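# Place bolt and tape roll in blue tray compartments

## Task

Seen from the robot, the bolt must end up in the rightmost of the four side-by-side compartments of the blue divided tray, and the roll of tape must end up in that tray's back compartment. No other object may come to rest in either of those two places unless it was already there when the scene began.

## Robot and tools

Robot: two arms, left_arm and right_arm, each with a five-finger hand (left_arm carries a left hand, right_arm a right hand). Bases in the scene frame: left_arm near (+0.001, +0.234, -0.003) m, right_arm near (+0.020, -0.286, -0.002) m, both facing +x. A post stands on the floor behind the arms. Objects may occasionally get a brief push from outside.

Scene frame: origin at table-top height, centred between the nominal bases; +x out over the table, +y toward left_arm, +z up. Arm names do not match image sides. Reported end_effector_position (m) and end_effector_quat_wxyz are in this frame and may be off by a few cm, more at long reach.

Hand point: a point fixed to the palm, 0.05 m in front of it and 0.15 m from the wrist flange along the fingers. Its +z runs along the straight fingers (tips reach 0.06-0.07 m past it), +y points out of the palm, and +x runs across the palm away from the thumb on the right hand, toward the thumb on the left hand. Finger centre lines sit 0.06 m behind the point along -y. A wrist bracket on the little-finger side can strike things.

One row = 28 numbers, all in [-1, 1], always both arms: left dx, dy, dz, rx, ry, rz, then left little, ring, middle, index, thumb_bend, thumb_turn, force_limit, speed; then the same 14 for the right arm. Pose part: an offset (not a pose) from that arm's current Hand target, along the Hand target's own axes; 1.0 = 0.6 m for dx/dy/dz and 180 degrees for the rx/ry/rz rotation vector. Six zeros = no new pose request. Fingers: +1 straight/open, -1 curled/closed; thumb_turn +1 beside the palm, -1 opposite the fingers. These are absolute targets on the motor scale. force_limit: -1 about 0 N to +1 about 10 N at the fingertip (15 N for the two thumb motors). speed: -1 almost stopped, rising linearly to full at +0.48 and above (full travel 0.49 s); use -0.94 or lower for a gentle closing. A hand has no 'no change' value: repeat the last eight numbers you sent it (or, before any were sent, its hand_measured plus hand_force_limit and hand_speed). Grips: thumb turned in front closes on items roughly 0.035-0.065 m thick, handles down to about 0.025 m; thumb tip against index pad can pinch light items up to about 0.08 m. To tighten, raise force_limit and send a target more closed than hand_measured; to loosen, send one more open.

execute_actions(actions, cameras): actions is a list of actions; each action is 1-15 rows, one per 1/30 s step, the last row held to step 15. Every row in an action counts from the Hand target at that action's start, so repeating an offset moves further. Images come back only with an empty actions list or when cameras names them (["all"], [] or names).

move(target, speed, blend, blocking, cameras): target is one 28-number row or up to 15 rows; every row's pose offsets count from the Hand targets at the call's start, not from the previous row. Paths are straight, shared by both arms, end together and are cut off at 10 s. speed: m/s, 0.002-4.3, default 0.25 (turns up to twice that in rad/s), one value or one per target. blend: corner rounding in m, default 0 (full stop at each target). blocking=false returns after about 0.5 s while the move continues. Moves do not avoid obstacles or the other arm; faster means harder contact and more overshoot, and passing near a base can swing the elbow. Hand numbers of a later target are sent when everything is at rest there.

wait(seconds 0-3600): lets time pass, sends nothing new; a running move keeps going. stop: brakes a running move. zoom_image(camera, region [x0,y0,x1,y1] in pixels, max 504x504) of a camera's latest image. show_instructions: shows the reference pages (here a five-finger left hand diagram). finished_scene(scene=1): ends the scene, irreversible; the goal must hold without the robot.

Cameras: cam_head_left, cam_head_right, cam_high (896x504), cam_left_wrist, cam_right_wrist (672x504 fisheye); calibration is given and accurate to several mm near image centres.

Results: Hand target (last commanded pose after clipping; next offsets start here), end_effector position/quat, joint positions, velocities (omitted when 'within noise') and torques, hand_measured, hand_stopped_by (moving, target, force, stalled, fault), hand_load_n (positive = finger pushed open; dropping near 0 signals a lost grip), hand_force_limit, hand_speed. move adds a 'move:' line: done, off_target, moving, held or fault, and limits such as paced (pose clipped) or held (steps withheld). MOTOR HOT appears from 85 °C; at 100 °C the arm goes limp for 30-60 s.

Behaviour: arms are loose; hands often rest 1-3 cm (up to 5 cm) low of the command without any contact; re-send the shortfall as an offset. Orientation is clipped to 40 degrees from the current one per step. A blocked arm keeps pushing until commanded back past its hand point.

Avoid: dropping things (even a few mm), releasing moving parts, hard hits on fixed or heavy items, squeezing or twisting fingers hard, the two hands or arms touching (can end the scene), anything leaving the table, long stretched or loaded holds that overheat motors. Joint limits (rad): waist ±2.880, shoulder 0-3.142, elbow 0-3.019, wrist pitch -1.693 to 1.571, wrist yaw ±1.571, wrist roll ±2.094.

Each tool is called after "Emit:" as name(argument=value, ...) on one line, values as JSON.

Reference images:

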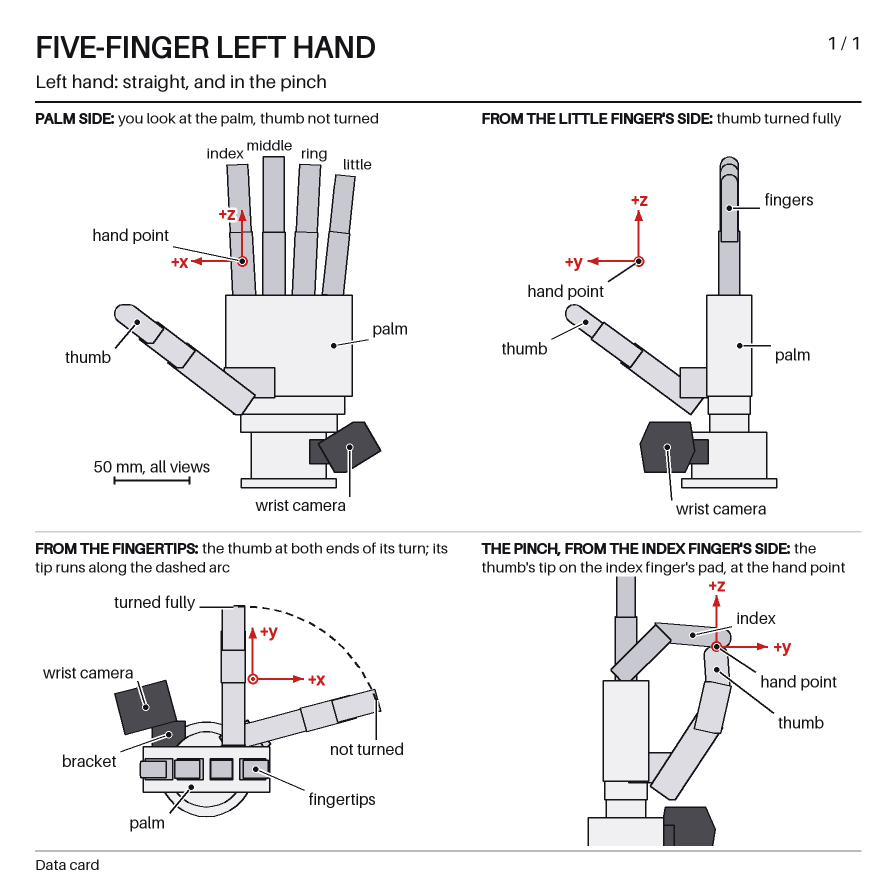

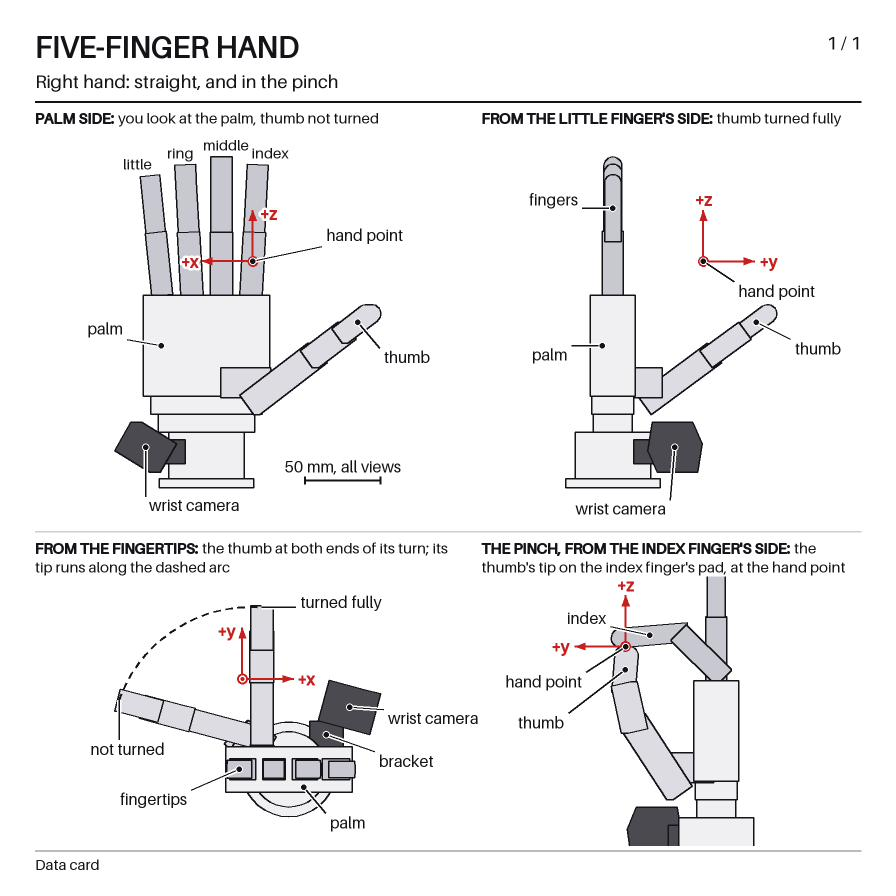

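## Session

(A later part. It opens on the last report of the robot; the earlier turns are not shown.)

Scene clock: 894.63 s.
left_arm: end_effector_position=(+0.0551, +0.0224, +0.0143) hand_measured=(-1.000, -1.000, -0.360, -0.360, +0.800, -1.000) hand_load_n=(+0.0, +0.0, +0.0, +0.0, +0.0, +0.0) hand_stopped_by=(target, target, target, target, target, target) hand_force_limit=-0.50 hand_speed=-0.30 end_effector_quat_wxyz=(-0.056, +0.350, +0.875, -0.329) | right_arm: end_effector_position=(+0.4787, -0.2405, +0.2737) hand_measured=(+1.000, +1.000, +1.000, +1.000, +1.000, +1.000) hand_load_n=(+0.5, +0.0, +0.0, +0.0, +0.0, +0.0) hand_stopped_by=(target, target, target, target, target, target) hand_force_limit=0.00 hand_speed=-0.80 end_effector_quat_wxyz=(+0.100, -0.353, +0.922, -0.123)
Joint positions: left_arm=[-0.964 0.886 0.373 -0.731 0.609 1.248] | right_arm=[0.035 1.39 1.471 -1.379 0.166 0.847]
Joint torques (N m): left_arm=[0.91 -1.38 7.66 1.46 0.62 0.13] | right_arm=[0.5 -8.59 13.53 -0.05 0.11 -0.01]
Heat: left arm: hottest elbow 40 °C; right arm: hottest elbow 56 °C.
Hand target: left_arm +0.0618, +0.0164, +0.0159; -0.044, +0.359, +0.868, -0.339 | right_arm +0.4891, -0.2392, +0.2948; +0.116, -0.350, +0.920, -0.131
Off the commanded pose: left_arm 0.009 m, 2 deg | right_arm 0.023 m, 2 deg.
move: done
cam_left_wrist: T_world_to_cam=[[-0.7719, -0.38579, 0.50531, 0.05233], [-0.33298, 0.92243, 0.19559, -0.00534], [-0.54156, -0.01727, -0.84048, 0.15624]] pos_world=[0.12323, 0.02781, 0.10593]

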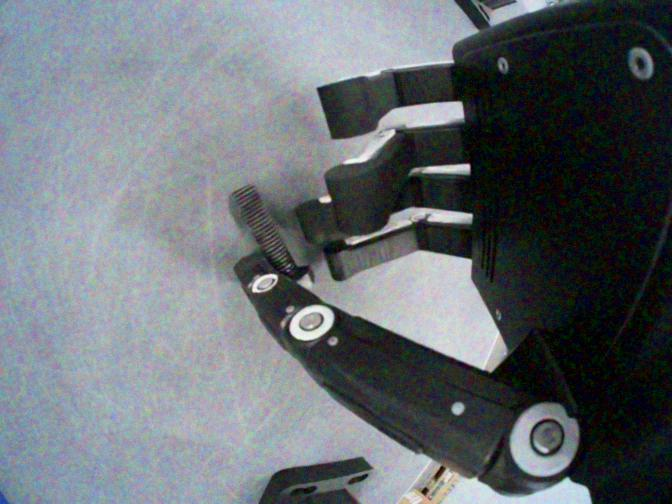

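Emit:
move(target=[0.0022,0.0083,0.0102,0,0,0,-1,-1,-0.36,-0.36,0.8,-1,-0.5,-0.3,0,0,0,0,0,0,1,1,1,1,1,1,0,-0.8], speed=0.04, cameras=["cam_left_wrist"])

Emit:
zoom_image(camera="cam_left_wrist", region=[200, 140, 400, 340])

Scene clock: 907.07 s.
left_arm: end_effector_position=(+0.0544, +0.0226, +0.0087) hand_measured=(-1.000, -1.000, -0.360, -0.360, +0.800, -1.000) hand_load_n=(+0.0, +0.0, +0.0, +0.0, +0.0, +0.0) hand_stopped_by=(target, target, target, target, target, target) hand_force_limit=-0.50 hand_speed=-0.30 end_effector_quat_wxyz=(-0.058, +0.350, +0.875, -0.330) | right_arm: end_effector_position=(+0.4787, -0.2405, +0.2737) hand_measured=(+1.000, +1.000, +1.000, +1.000, +1.000, +1.000) hand_load_n=(+0.0, +0.0, +0.0, +0.0, +0.0, +0.0) hand_stopped_by=(target, target, target, target, target, target) hand_force_limit=0.00 hand_speed=-0.80 end_effector_quat_wxyz=(+0.100, -0.353, +0.922, -0.123)
Joint positions: left_arm=[-0.962 0.902 0.362 -0.708 0.613 1.25] | right_arm=[0.035 1.39 1.471 -1.379 0.166 0.847]
Joint torques (N m): left_arm=[0.97 -1.08 7.28 1.95 0.5 0.12] | right_arm=[0.5 -8.53 13.52 -0.06 0.11 -0.02]
Heat: left arm: hottest elbow 39 °C; right arm: hottest elbow 56 °C.
Hand target: left_arm +0.0619, +0.0164, +0.0079; -0.044, +0.359, +0.868, -0.339 | right_arm +0.4891, -0.2392, +0.2948; +0.116, -0.350, +0.920, -0.131
Off the commanded pose: left_arm 0.010 m, 2 deg | right_arm 0.023 m, 2 deg.
move: done
cam_left_wrist: T_world_to_cam=[[-0.77006, -0.38468, 0.50895, 0.05457], [-0.33101, 0.9229, 0.19671, -0.00471], [-0.54538, -0.01698, -0.83802, 0.1514]] pos_world=[0.12303, 0.02791, 0.10003]

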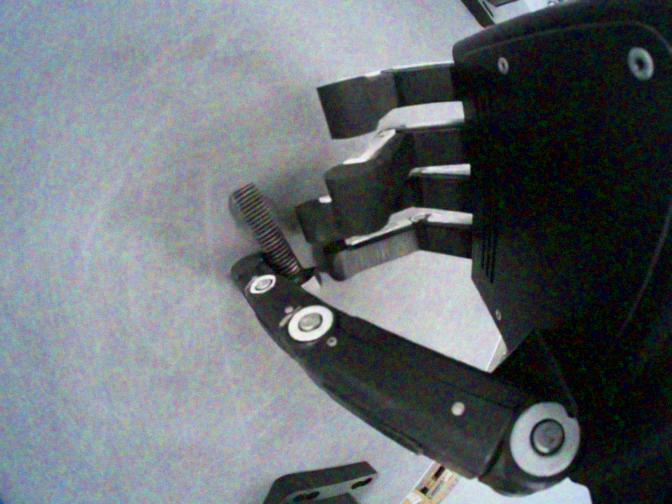

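Scaled by 2.520 from the camera's image (finer frame: 960x720).

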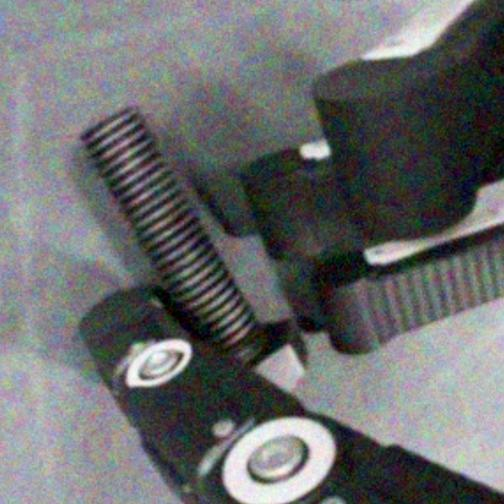

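Emit:
move(target=[0,0,0,0,0,0,-1,-1,-0.36,-0.36,0.2,-1,-0.5,-0.88,0,0,0,0,0,0,1,1,1,1,1,1,0,-0.8], cameras=["cam_left_wrist"])

Emit:
zoom_image(camera="cam_left_wrist", region=[200, 140, 400, 340])

Scene clock: 913.87 s.
left_arm: end_effector_position=(+0.0577, +0.0234, +0.0087) hand_measured=(-1.000, -1.000, -0.360, -0.360, +0.544, -1.000) hand_load_n=(+0.0, +0.0, +0.5, +0.5, +4.0, +0.0) hand_stopped_by=(target, target, target, target, force, target) hand_force_limit=-0.50 hand_speed=-0.88 end_effector_quat_wxyz=(-0.055, +0.344, +0.877, -0.331) | right_arm: end_effector_position=(+0.4787, -0.2405, +0.2737) hand_measured=(+1.000, +1.000, +1.000, +1.000, +1.000, +1.000) hand_load_n=(+0.0, +0.0, +0.0, +0.0, +0.0, +0.0) hand_stopped_by=(target, target, target, target, target, target) hand_force_limit=0.00 hand_speed=-0.80 end_effector_quat_wxyz=(+0.100, -0.353, +0.922, -0.123)
Joint positions: left_arm=[-0.947 0.902 0.362 -0.708 0.613 1.252] | right_arm=[0.035 1.39 1.471 -1.379 0.166 0.847]
Joint torques (N m): left_arm=[0.85 -1.03 7.3 1.91 0.48 0.12] | right_arm=[0.5 -8.53 13.52 -0.06 0.11 -0.01]
Heat: left arm: hottest elbow 38 °C; right arm: hottest elbow 56 °C.
Hand target: left_arm +0.0619, +0.0164, +0.0079; -0.044, +0.359, +0.868, -0.339 | right_arm +0.4891, -0.2392, +0.2948; +0.116, -0.350, +0.920, -0.131
Off the commanded pose: left_arm 0.008 m, 3 deg | right_arm 0.023 m, 2 deg.
move: done
cam_left_wrist: T_world_to_cam=[[-0.76494, -0.39522, 0.50859, 0.05736], [-0.34417, 0.91824, 0.1959, -0.00346], [-0.54443, -0.02519, -0.83843, 0.15329]] pos_world=[0.12615, 0.02971, 0.10003]

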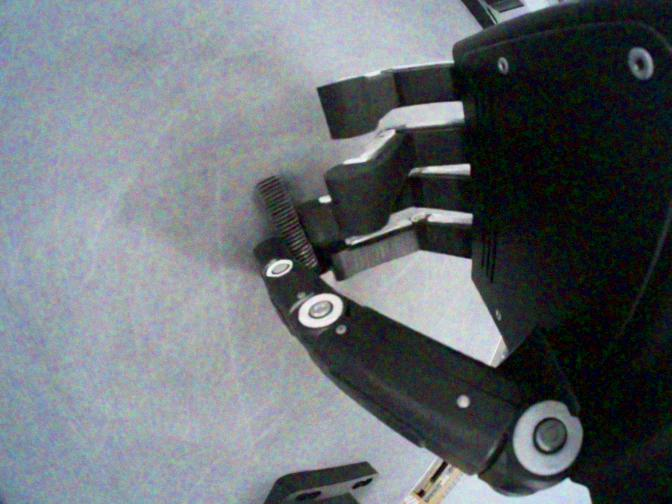

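Scaled by 2.520 from the camera's image (finer frame: 960x720).

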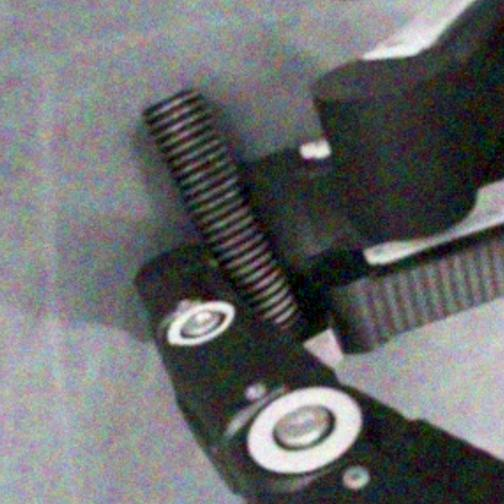

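Emit:
move(target=[[0,0,0,0,0,0,-1,-1,-0.36,-0.36,0.15,-1,-0.2,-0.88,0,0,0,0,0,0,1,1,1,1,1,1,0,-0.8],[-0.0111,-0.0414,-0.0511,0,0,0,-1,-1,-0.36,-0.36,0.15,-1,-0.2,-0.88,0,0,0,0,0,0,1,1,1,1,1,1,0,-0.8]], cameras=["cam_left_wrist"], speed=0.04)

Emit:
zoom_image(camera="cam_left_wrist", region=[200, 140, 400, 340])

Scene clock: 922.77 s.
left_arm: end_effector_position=(+0.0490, +0.0360, +0.0222) hand_measured=(-1.000, -1.000, -0.360, -0.360, +0.532, -1.000) hand_load_n=(-0.5, +0.0, +1.5, +1.5, +5.5, -0.5) hand_stopped_by=(target, target, target, target, force, target) hand_force_limit=-0.20 hand_speed=-0.88 end_effector_quat_wxyz=(-0.070, +0.340, +0.881, -0.321) | right_arm: end_effector_position=(+0.4787, -0.2405, +0.2737) hand_measured=(+1.000, +1.000, +1.000, +1.000, +1.000, +1.000) hand_load_n=(+0.0, +0.0, +0.0, +0.0, +0.0, +0.0) hand_stopped_by=(target, target, target, target, target, target) hand_force_limit=0.00 hand_speed=-0.80 end_effector_quat_wxyz=(+0.100, -0.353, +0.922, -0.123)
Joint positions: left_arm=[-0.947 0.842 0.381 -0.823 0.613 1.252] | right_arm=[0.035 1.39 1.471 -1.379 0.166 0.847]
Joint torques (N m): left_arm=[0.5 -2.73 12.15 -0.06 0.45 0.09] | right_arm=[0.5 -8.53 13.52 -0.06 0.12 -0.01]
Heat: left arm: hottest elbow 37 °C; right arm: hottest elbow 56 °C.
Hand target: left_arm +0.0619, +0.0164, +0.0479; -0.044, +0.359, +0.868, -0.339 | right_arm +0.4891, -0.2392, +0.2948; +0.116, -0.350, +0.920, -0.131
Off the commanded pose: left_arm 0.035 m, 4 deg | right_arm 0.023 m, 2 deg.
move: off_target (left_arm)
cam_left_wrist: T_world_to_cam=[[-0.75423, -0.41069, 0.51232, 0.04875], [-0.33969, 0.91178, 0.23081, -0.02147], [-0.56191, 0.00005, -0.8272, 0.15996]] pos_world=[0.11936, 0.03959, 0.1123]

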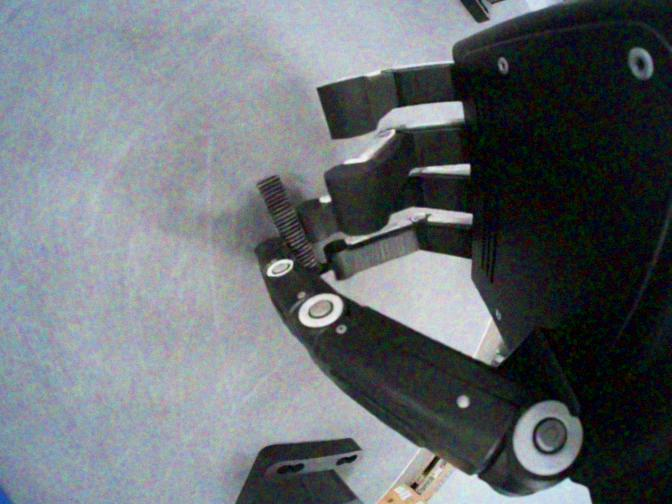

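Scaled by 2.520 from the camera's image (finer frame: 960x720).

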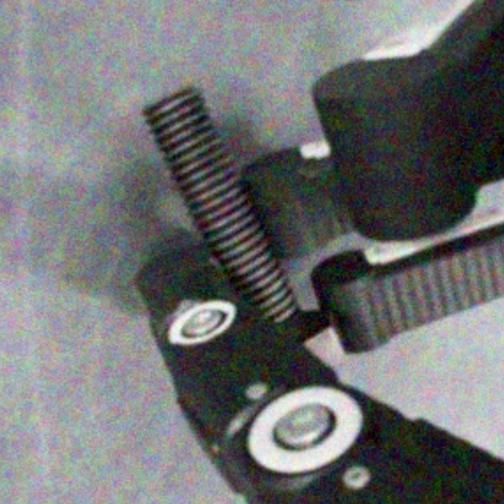

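Emit:
move(target=[[-0.1063,-0.1333,-0.1995,-0.0597,-0.0941,-0.1069,-1,-1,-0.36,-0.36,0.15,-1,-0.2,-0.88,0,0,0,0,0,0,1,1,1,1,1,1,0,-0.8],[-0.1925,0.0592,-0.4238,-0.194,-0.3059,-0.3474,-1,-1,-0.36,-0.36,0.15,-1,-0.2,-0.88,0,0,0,0,0,0,1,1,1,1,1,1,0,-0.8],[-0.1475,0.341,-0.5098,-0.2985,-0.4706,-0.5344,-1,-1,-0.36,-0.36,0.15,-1,-0.2,-0.88,0,0,0,0,0,0,1,1,1,1,1,1,0,-0.8]], cameras=["cam_left_wrist","cam_head_left","cam_head_right"], speed=0.22, blend=[0.04,0.04,0])

Emit:
zoom_image(camera="cam_left_wrist", region=[200, 140, 400, 340])

Scene clock: 1074.37 s.
left_arm: end_effector_position=(+0.3346, +0.2361, +0.1635) hand_measured=(-1.000, -1.000, -0.360, -0.360, +0.532, -1.000) hand_load_n=(+0.0, +0.0, +1.5, +1.0, +5.5, +0.0) hand_stopped_by=(target, target, target, target, force, target) hand_force_limit=-0.20 hand_speed=-0.88 end_effector_quat_wxyz=(+0.375, -0.607, +0.700, +0.034) | right_arm: end_effector_position=(+0.4787, -0.2405, +0.2737) hand_measured=(+1.000, +1.000, +1.000, +1.000, +1.000, +1.000) hand_load_n=(+0.0, +0.0, +0.0, +0.0, +0.0, -0.5) hand_stopped_by=(target, target, target, target, target, target) hand_force_limit=0.00 hand_speed=-0.80 end_effector_quat_wxyz=(+0.100, -0.353, +0.922, -0.123)
Joint positions: left_arm=[-0.267 1.072 0.859 -0.935 -0.667 0.006] | right_arm=[0.035 1.39 1.471 -1.379 0.166 0.847]
Joint torques (N m): left_arm=[0.85 -5.48 9.36 2.13 -0.55 -0.26] | right_arm=[0.44 -8.53 13.53 -0.06 0.11 -0.01]
Heat: left arm: hottest elbow 43 °C; right arm: hottest elbow 58 °C.
Hand target: left_arm +0.3468, +0.2337, +0.1698; +0.390, -0.615, +0.685, +0.019 | right_arm +0.4891, -0.2392, +0.2948; +0.116, -0.350, +0.920, -0.131
Off the commanded pose: left_arm 0.014 m, 3 deg | right_arm 0.023 m, 2 deg.
move: off_target (left_arm)
cam_left_wrist: T_world_to_cam=[[0.88093, -0.43054, 0.19646, -0.21679], [-0.40539, -0.90072, -0.15611, 0.3736], [0.24417, 0.05788, -0.96801, 0.17691]] pos_world=[0.29924, 0.23293, 0.27217]
Images, in order (width x height): cam_head_left 896x504, cam_head_right 896x504, cam_left_wrist 672x504.

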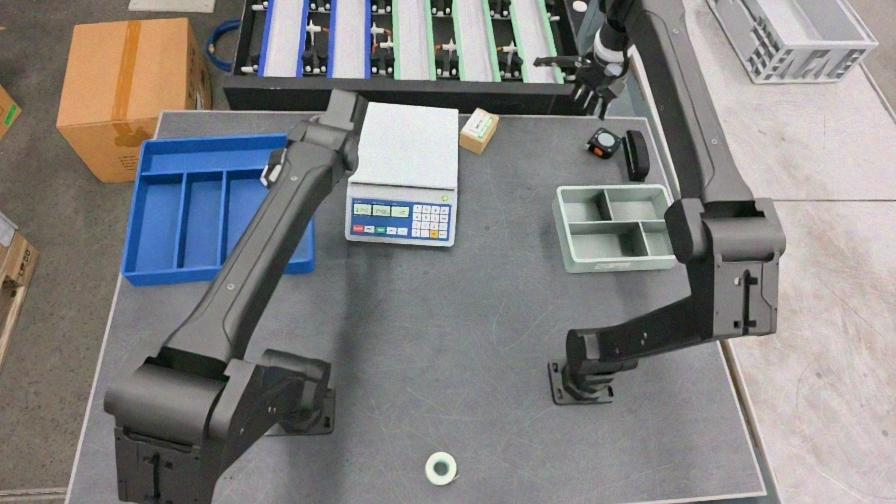

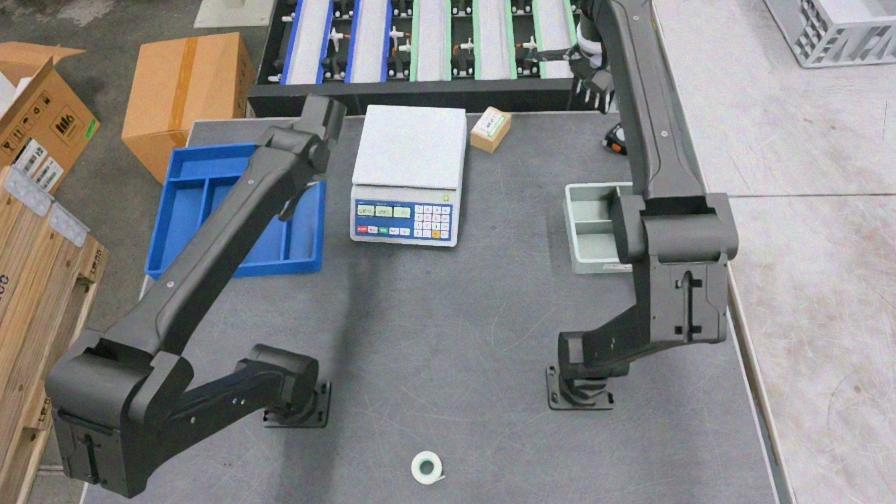

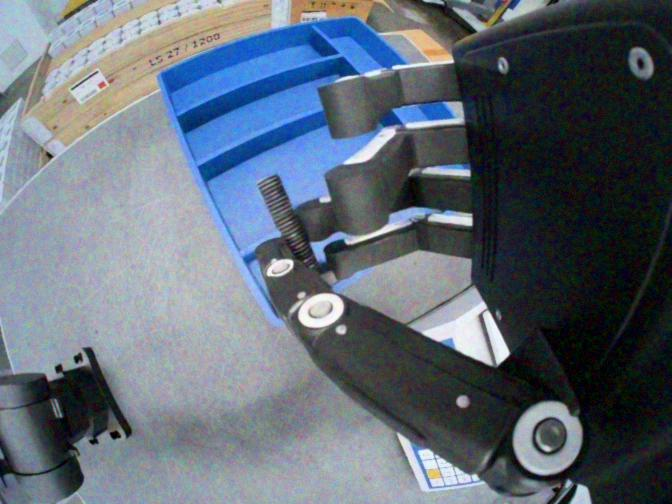

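Scaled by 2.520 from the camera's image (finer frame: 960x720).

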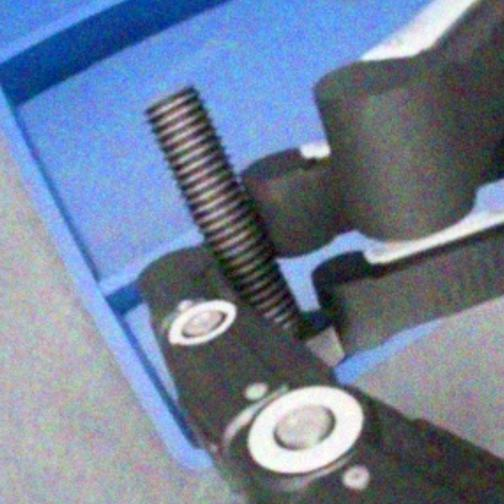

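Emit:
wait(seconds=0.1, cameras=["all"])

Scene clock: 1097.23 s.
left_arm: end_effector_position=(+0.3346, +0.2361, +0.1635) hand_measured=(-1.000, -1.000, -0.360, -0.360, +0.532, -1.000) hand_load_n=(+0.0, +0.0, +1.5, +1.5, +6.0, +0.0) hand_stopped_by=(target, target, target, target, force, target) hand_force_limit=-0.20 hand_speed=-0.88 end_effector_quat_wxyz=(+0.375, -0.607, +0.700, +0.034) | right_arm: end_effector_position=(+0.4787, -0.2405, +0.2737) hand_measured=(+1.000, +1.000, +1.000, +1.000, +1.000, +1.000) hand_load_n=(+0.0, +0.0, +0.0, +0.0, +0.0, +0.0) hand_stopped_by=(target, target, target, target, target, target) hand_force_limit=0.00 hand_speed=-0.80 end_effector_quat_wxyz=(+0.100, -0.353, +0.922, -0.123)
Joint positions: left_arm=[-0.267 1.072 0.859 -0.935 -0.667 0.006] | right_arm=[0.035 1.39 1.471 -1.379 0.166 0.847]
Joint torques (N m): left_arm=[0.85 -5.54 9.36 2.04 -0.55 -0.27] | right_arm=[0.5 -8.53 13.53 -0.05 0.12 -0.01]
Heat: left arm: hottest elbow 39 °C; right arm: hottest elbow 58 °C.
Hand target: left_arm +0.3468, +0.2337, +0.1698; +0.390, -0.615, +0.685, +0.019 | right_arm +0.4891, -0.2392, +0.2948; +0.116, -0.350, +0.920, -0.131
Off the commanded pose: left_arm 0.014 m, 3 deg | right_arm 0.023 m, 2 deg.
wait: 0.10 s; at rest from the start
cam_left_wrist: T_world_to_cam=[[0.88093, -0.43054, 0.19646, -0.21679], [-0.40539, -0.90072, -0.15611, 0.3736], [0.24417, 0.05788, -0.96801, 0.17691]] pos_world=[0.29924, 0.23293, 0.27217]
cam_right_wrist: T_world_to_cam=[[-0.78952, 0.51996, -0.32604, 0.59285], [0.30258, 0.79197, 0.53031, -0.1001], [0.53395, 0.32004, -0.78261, 0.14403]] pos_world=[0.42145, -0.27508, 0.3591]

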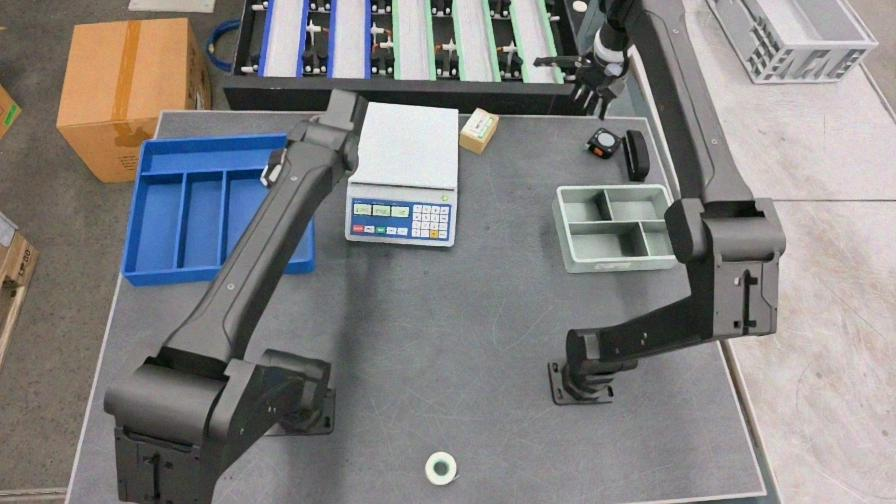

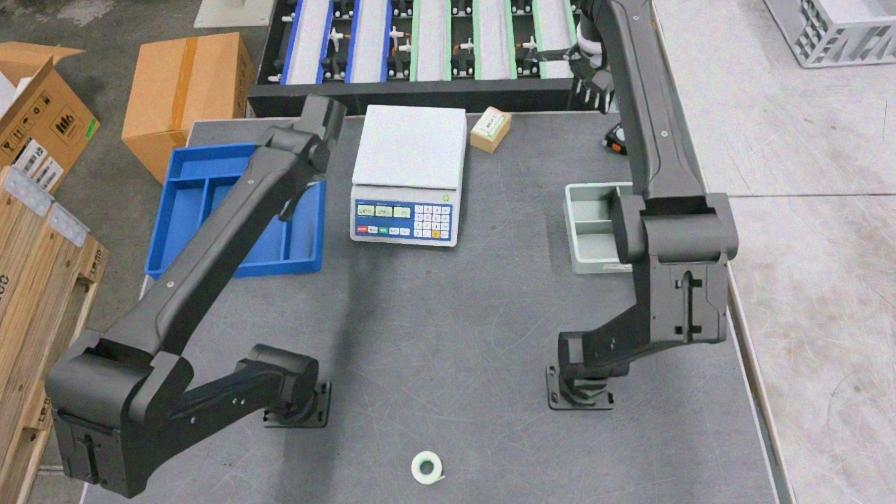

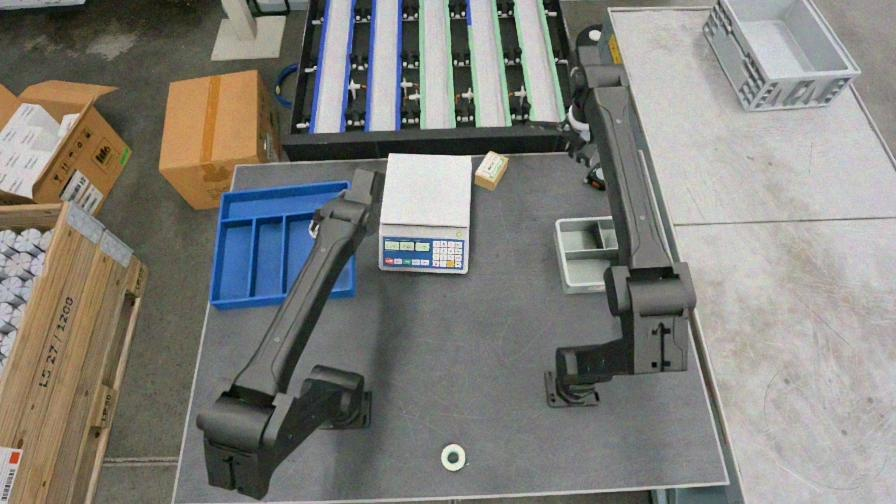

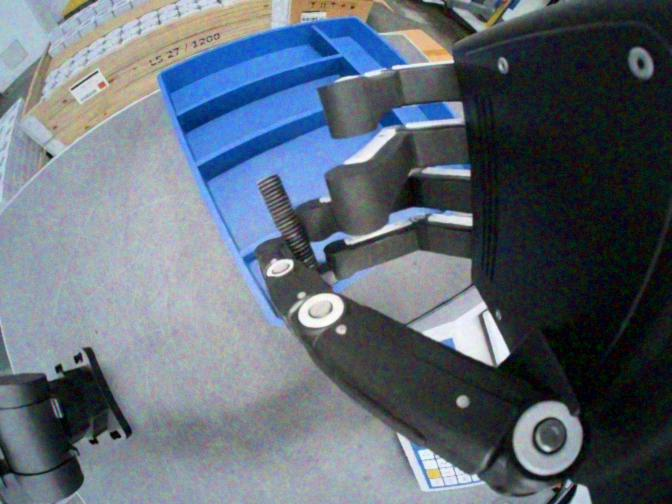

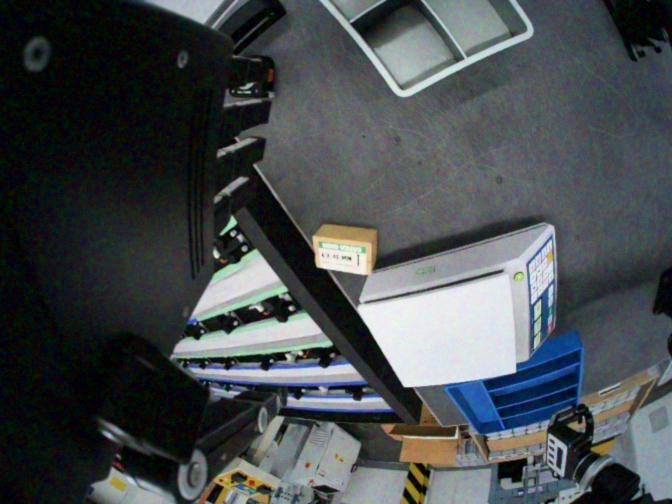

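Emit:
zoom_image(camera="cam_left_wrist", region=[150, 120, 450, 360])

Scaled by 1.680 from the camera's image (finer frame: 960x720).

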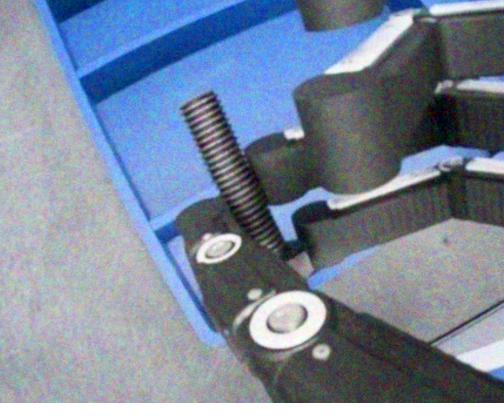

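Emit:
move(target=[0.0522,0.0213,0.0882,0,0,0,-1,-1,-0.36,-0.36,0.15,-1,-0.2,-0.88,0,0,0,0,0,0,1,1,1,1,1,1,0,-0.8], speed=0.08, cameras=["cam_left_wrist","cam_high"])

Scene clock: 1213.73 s.
left_arm: end_effector_position=(+0.3556, +0.2338, +0.1070) hand_measured=(-1.000, -1.000, -0.360, -0.360, +0.532, -1.000) hand_load_n=(+0.0, +0.0, +1.5, +1.5, +6.0, +0.0) hand_stopped_by=(target, target, target, target, force, target) hand_force_limit=-0.20 hand_speed=-0.88 end_effector_quat_wxyz=(+0.382, -0.613, +0.692, +0.026) | right_arm: end_effector_position=(+0.4787, -0.2405, +0.2737) hand_measured=(+1.000, +1.000, +1.000, +1.000, +1.000, +1.000) hand_load_n=(+0.0, +0.0, +0.0, +0.0, +0.0, +0.0) hand_stopped_by=(target, target, target, target, target, target) hand_force_limit=0.00 hand_speed=-0.80 end_effector_quat_wxyz=(+0.100, -0.353, +0.922, -0.123)
Joint positions: left_arm=[-0.257 1.172 0.772 -0.722 -0.667 0.006] | right_arm=[0.035 1.39 1.471 -1.379 0.166 0.847]
Joint torques (N m): left_arm=[1.14 -6.48 8.36 2.1 -0.19 0.02] | right_arm=[0.5 -8.53 13.55 -0.03 0.12 -0.02]
Heat: left arm: hottest elbow 37 °C; right arm: hottest elbow 60 °C.
Hand target: left_arm +0.3648, +0.2376, +0.1097; +0.390, -0.615, +0.685, +0.019 | right_arm +0.4891, -0.2392, +0.2948; +0.116, -0.350, +0.920, -0.131
Off the commanded pose: left_arm 0.010 m, 2 deg | right_arm 0.023 m, 2 deg.
move: done
cam_left_wrist: T_world_to_cam=[[0.88028, -0.41952, 0.2216, -0.23026], [-0.39167, -0.90615, -0.15961, 0.36805], [0.26776, 0.05371, -0.96199, 0.10917]] pos_world=[0.31762, 0.23105, 0.21479]
Images, in order (width x height): cam_high 896x504, cam_left_wrist 672x504.

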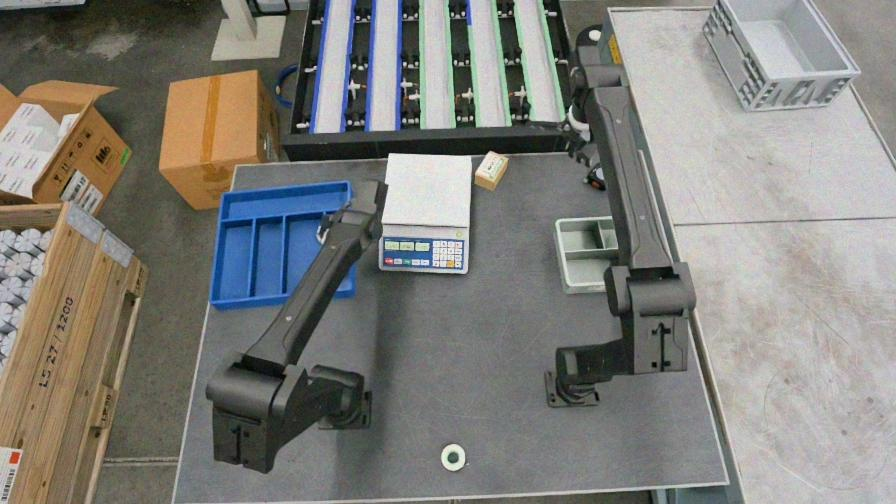

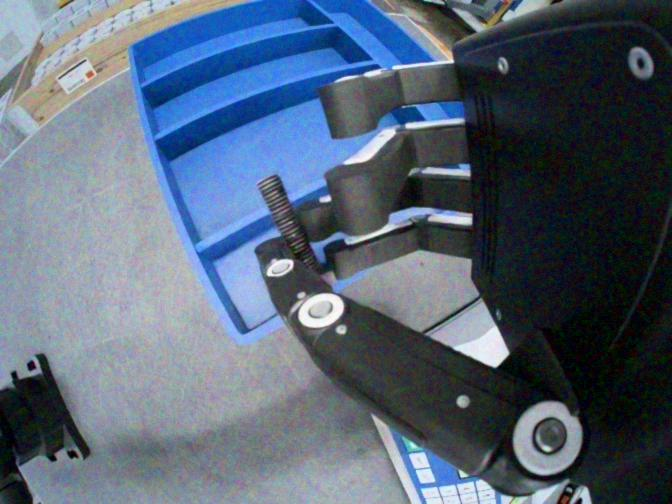

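Emit:
zoom_image(camera="cam_left_wrist", region=[150, 120, 450, 360])

Scaled by 1.680 from the camera's image (finer frame: 960x720).

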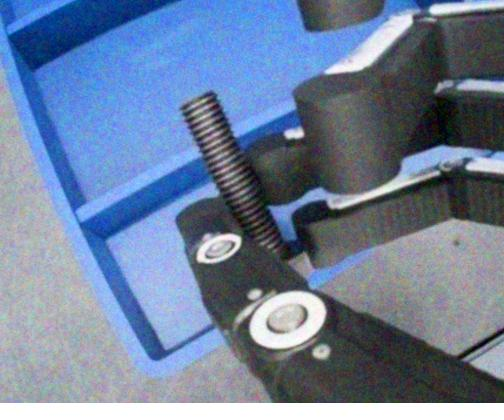

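Emit:
move(target=[0.0417,0.0475,0.0748,0,0,0,-1,-1,-0.36,-0.36,0.15,-1,-0.2,-0.88,0,0,0,0,0,0,1,1,1,1,1,1,0,-0.8], speed=0.06, cameras=["cam_left_wrist","cam_head_right"])

Emit:
zoom_image(camera="cam_left_wrist", region=[100, 120, 460, 400])

Scene clock: 1246.13 s.
left_arm: end_effector_position=(+0.3562, +0.2416, +0.0484) hand_measured=(-1.000, -1.000, -0.360, -0.360, +0.532, -1.000) hand_load_n=(+0.0, +0.0, +1.5, +1.0, +6.0, -0.5) hand_stopped_by=(target, target, target, target, force, target) hand_force_limit=-0.20 hand_speed=-0.88 end_effector_quat_wxyz=(+0.381, -0.619, +0.687, +0.023) | right_arm: end_effector_position=(+0.4787, -0.2405, +0.2737) hand_measured=(+1.000, +1.000, +1.000, +1.000, +1.000, +1.000) hand_load_n=(+0.0, +0.0, +0.0, +0.0, +0.0, +0.0) hand_stopped_by=(target, target, target, target, target, target) hand_force_limit=0.00 hand_speed=-0.80 end_effector_quat_wxyz=(+0.100, -0.353, +0.922, -0.123)
Joint positions: left_arm=[-0.229 1.255 0.663 -0.511 -0.654 0.02] | right_arm=[0.035 1.39 1.471 -1.379 0.166 0.847]
Joint torques (N m): left_arm=[1.14 -6.83 7.54 2.14 -0.17 0.16] | right_arm=[0.5 -8.53 13.53 -0.05 0.11 -0.02]
Heat: left arm: hottest elbow 38 °C; right arm: hottest elbow 60 °C.
Hand target: left_arm +0.3648, +0.2466, +0.0517; +0.390, -0.615, +0.685, +0.019 | right_arm +0.4891, -0.2392, +0.2948; +0.116, -0.350, +0.920, -0.131
Off the commanded pose: left_arm 0.010 m, 1 deg | right_arm 0.023 m, 2 deg.
move: done
cam_left_wrist: T_world_to_cam=[[0.88335, -0.40699, 0.23249, -0.2191], [-0.37984, -0.9122, -0.15364, 0.36294], [0.27461, 0.04741, -0.96039, 0.05132]] pos_world=[0.31731, 0.23947, 0.15599]
Images, in order (width x height): cam_head_right 896x504, cam_left_wrist 672x504.

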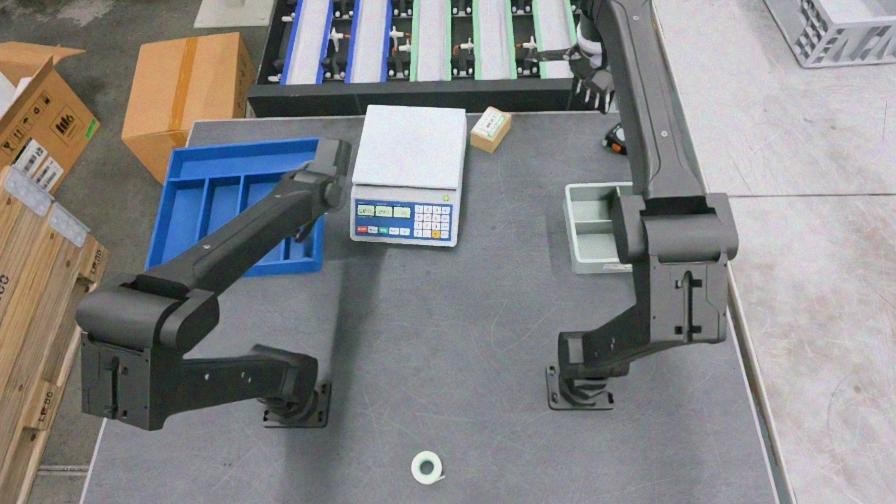

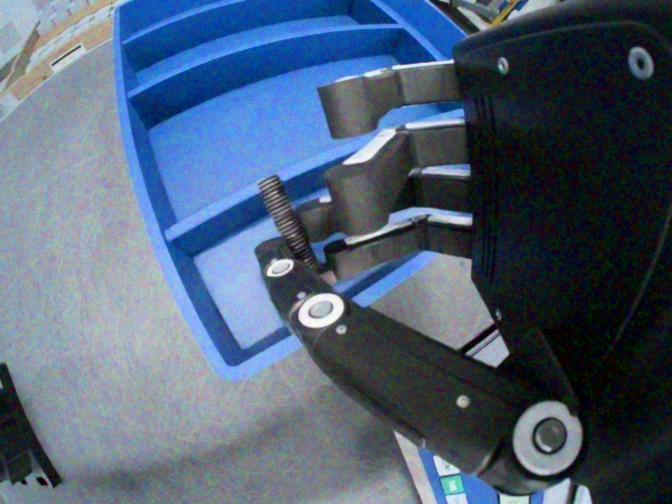

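Scaled by 1.400 from the camera's image (finer frame: 960x720).

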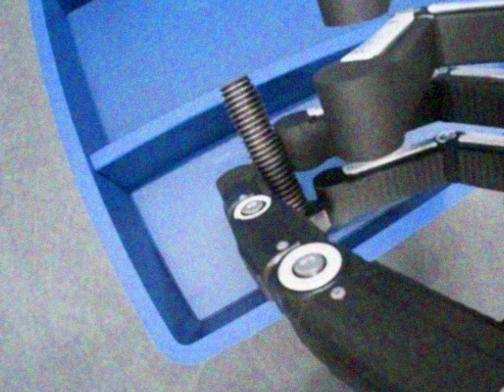

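Emit:
zoom_image(camera="cam_left_wrist", region=[150, 210, 330, 390])

Scaled by 2.800 from the camera's image (finer frame: 960x720).

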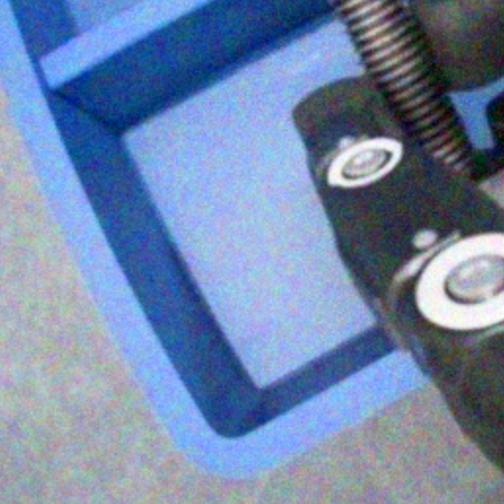

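Emit:
move(target=[0.0247,0.0215,0.0332,0,0,0,-1,-1,-0.36,-0.36,0.15,-1,-0.2,-0.88,0,0,0,0,0,0,1,1,1,1,1,1,0,-0.8], speed=0.04, cameras=["cam_left_wrist","cam_high"])

Emit:
zoom_image(camera="cam_left_wrist", region=[160, 130, 460, 380])

Scene clock: 1284.93 s.
left_arm: end_effector_position=(+0.3576, +0.2487, +0.0249) hand_measured=(-1.000, -1.000, -0.360, -0.360, +0.532, -1.000) hand_load_n=(+0.0, +0.0, +0.5, +1.5, +6.0, +0.0) hand_stopped_by=(target, target, target, target, force, target) hand_force_limit=-0.20 hand_speed=-0.88 end_effector_quat_wxyz=(-0.384, +0.623, -0.681, -0.024) | right_arm: end_effector_position=(+0.4787, -0.2405, +0.2737) hand_measured=(+1.000, +1.000, +1.000, +1.000, +1.000, +1.000) hand_load_n=(+0.0, +0.0, +0.0, +0.0, +0.0, +0.0) hand_stopped_by=(target, target, target, target, target, target) hand_force_limit=0.00 hand_speed=-0.80 end_effector_quat_wxyz=(+0.100, -0.353, +0.922, -0.123)
Joint positions: left_arm=[-0.209 1.304 0.626 -0.415 -0.654 0.027] | right_arm=[0.035 1.39 1.471 -1.379 0.166 0.847]
Joint torques (N m): left_arm=[0.85 -6.24 6.82 2.3 -0.13 0.13] | right_arm=[0.5 -8.53 13.53 -0.05 0.11 -0.02]
Heat: left arm: hottest elbow 36 °C; right arm: hottest elbow 61 °C.
Hand target: left_arm +0.3648, +0.2475, +0.0237; +0.390, -0.615, +0.685, +0.019 | right_arm +0.4891, -0.2392, +0.2948; +0.116, -0.350, +0.920, -0.131
Off the commanded pose: left_arm 0.007 m, 1 deg | right_arm 0.023 m, 2 deg.
move: done
cam_left_wrist: T_world_to_cam=[[0.88763, -0.39444, 0.23777, -0.2168], [-0.36557, -0.91741, -0.15721, 0.36264], [0.28014, 0.05262, -0.95852, 0.02466]] pos_world=[0.3181, 0.24588, 0.1322]
Images, in order (width x height): cam_high 896x504, cam_left_wrist 672x504.

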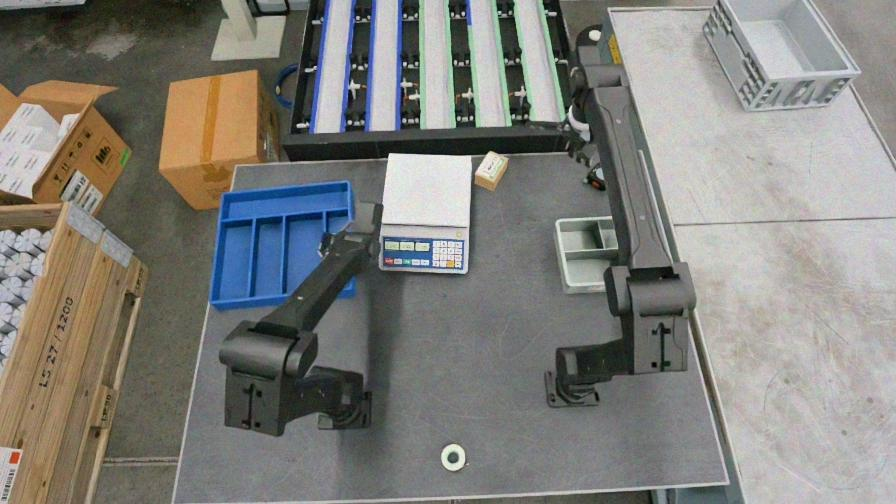

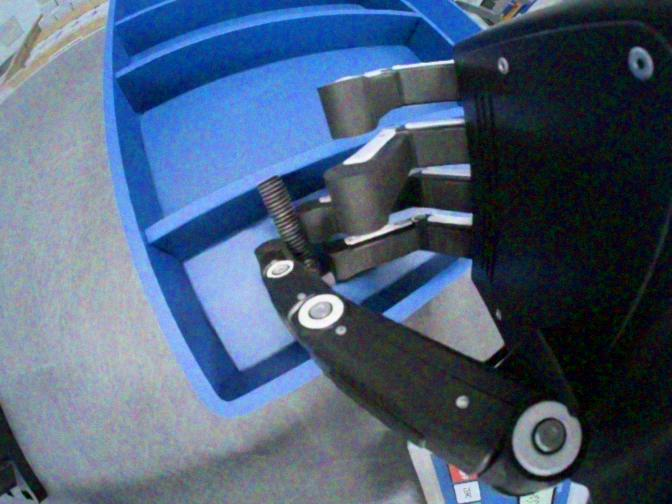

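Scaled by 1.680 from the camera's image (finer frame: 960x720).

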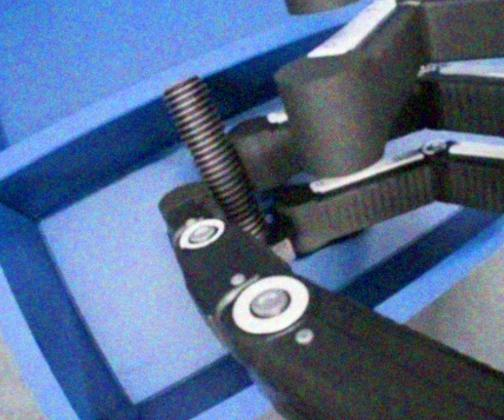

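Emit:
move(target=[0.0139,0.0021,0.0019,0,0,0,-1,-1,-0.36,-0.36,0.15,-1,-0.2,-0.88,0,0,0,0,0,0,1,1,1,1,1,1,0,-0.8], speed=0.03, cameras=["cam_left_wrist"])

Emit:
zoom_image(camera="cam_left_wrist", region=[160, 130, 460, 380])

Scene clock: 1291.40 s.
left_arm: end_effector_position=(+0.3589, +0.2508, +0.0219) hand_measured=(-1.000, -1.000, -0.360, -0.360, +0.532, -1.000) hand_load_n=(+0.0, +0.0, +0.5, +2.0, +6.0, +0.0) hand_stopped_by=(target, target, target, target, force, target) hand_force_limit=-0.20 hand_speed=-0.88 end_effector_quat_wxyz=(-0.387, +0.623, -0.679, -0.030) | right_arm: end_effector_position=(+0.4787, -0.2405, +0.2737) hand_measured=(+1.000, +1.000, +1.000, +1.000, +1.000, +1.000) hand_load_n=(+0.0, +0.0, +0.0, -0.5, +0.0, +0.0) hand_stopped_by=(target, target, target, target, target, target) hand_force_limit=0.00 hand_speed=-0.80 end_effector_quat_wxyz=(+0.100, -0.353, +0.922, -0.123)
Joint positions: left_arm=[-0.209 1.319 0.626 -0.403 -0.667 0.027] | right_arm=[0.035 1.39 1.471 -1.379 0.166 0.847]
Joint torques (N m): left_arm=[-0.62 -6.3 6.52 2.1 -0.08 -0.05] | right_arm=[0.5 -8.59 13.53 -0.06 0.12 -0.01]
Heat: left arm: hottest elbow 36 °C; right arm: hottest elbow 61 °C.
Hand target: left_arm +0.3648, +0.2415, +0.0177; -0.390, +0.615, -0.685, -0.019 | right_arm +0.4891, -0.2392, +0.2948; +0.116, -0.350, +0.920, -0.131
Off the commanded pose: left_arm 0.012 m, 2 deg | right_arm 0.023 m, 2 deg.
move: off_target (left_arm)
cam_left_wrist: T_world_to_cam=[[0.89017, -0.39179, 0.23259, -0.21791], [-0.35977, -0.91764, -0.16881, 0.36283], [0.27957, 0.06659, -0.95781, 0.01793]] pos_world=[0.3195, 0.24637, 0.1291]

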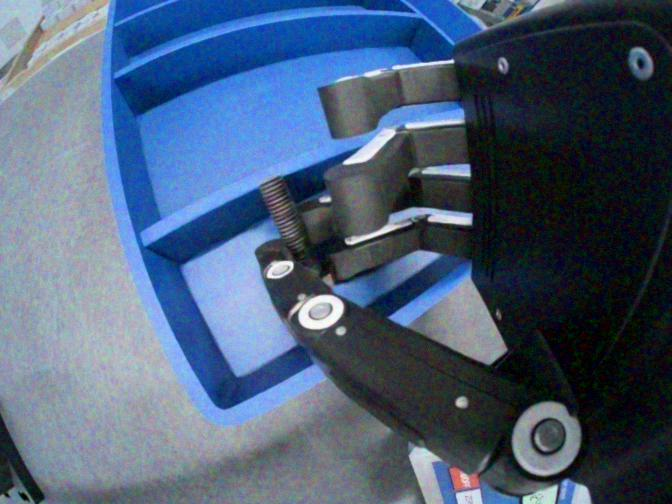

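Scaled by 1.680 from the camera's image (finer frame: 960x720).

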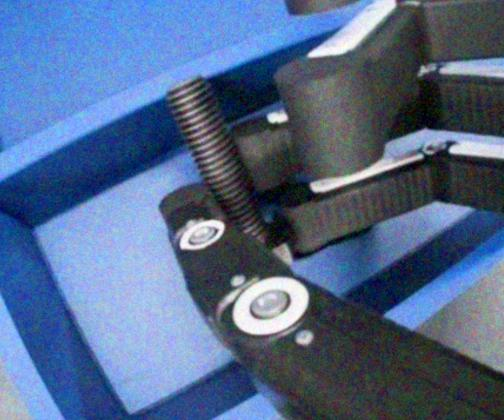

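Emit:
move(target=[0.0055,-0.0016,-0.0034,0,0,0,-1,-1,-0.36,-0.36,0.15,-1,-0.2,-0.88,0,0,0,0,0,0,1,1,1,1,1,1,0,-0.8], speed=0.03)

Scene clock: 1315.03 s.
left_arm: end_effector_position=(+0.3587, +0.2495, +0.0221) hand_measured=(-1.000, -1.000, -0.360, -0.360, +0.532, -1.000) hand_load_n=(+0.0, +0.0, +1.0, +1.5, +6.0, +0.0) hand_stopped_by=(target, target, target, target, force, target) hand_force_limit=-0.20 hand_speed=-0.88 end_effector_quat_wxyz=(-0.391, +0.619, -0.680, -0.033) | right_arm: end_effector_position=(+0.4787, -0.2405, +0.2737) hand_measured=(+1.000, +1.000, +1.000, +1.000, +1.000, +1.000) hand_load_n=(+0.0, +0.0, +0.0, +0.0, -0.5, -0.5) hand_stopped_by=(target, target, target, target, target, target) hand_force_limit=0.00 hand_speed=-0.80 end_effector_quat_wxyz=(+0.100, -0.353, +0.922, -0.123)
Joint positions: left_arm=[-0.22 1.322 0.626 -0.403 -0.681 0.027] | right_arm=[0.035 1.39 1.471 -1.379 0.166 0.847]
Joint torques (N m): left_arm=[-0.85 -6.12 6.8 1.76 -0.07 -0.17] | right_arm=[0.5 -8.53 13.53 -0.06 0.11 -0.01]
Heat: left arm: hottest elbow 36 °C; right arm: hottest elbow 61 °C.
Hand target: left_arm +0.3648, +0.2375, +0.0177; +0.390, -0.615, +0.685, +0.019 | right_arm +0.4891, -0.2392, +0.2948; +0.116, -0.350, +0.920, -0.131
Off the commanded pose: left_arm 0.014 m, 2 deg | right_arm 0.023 m, 2 deg.
move: off_target (left_arm)


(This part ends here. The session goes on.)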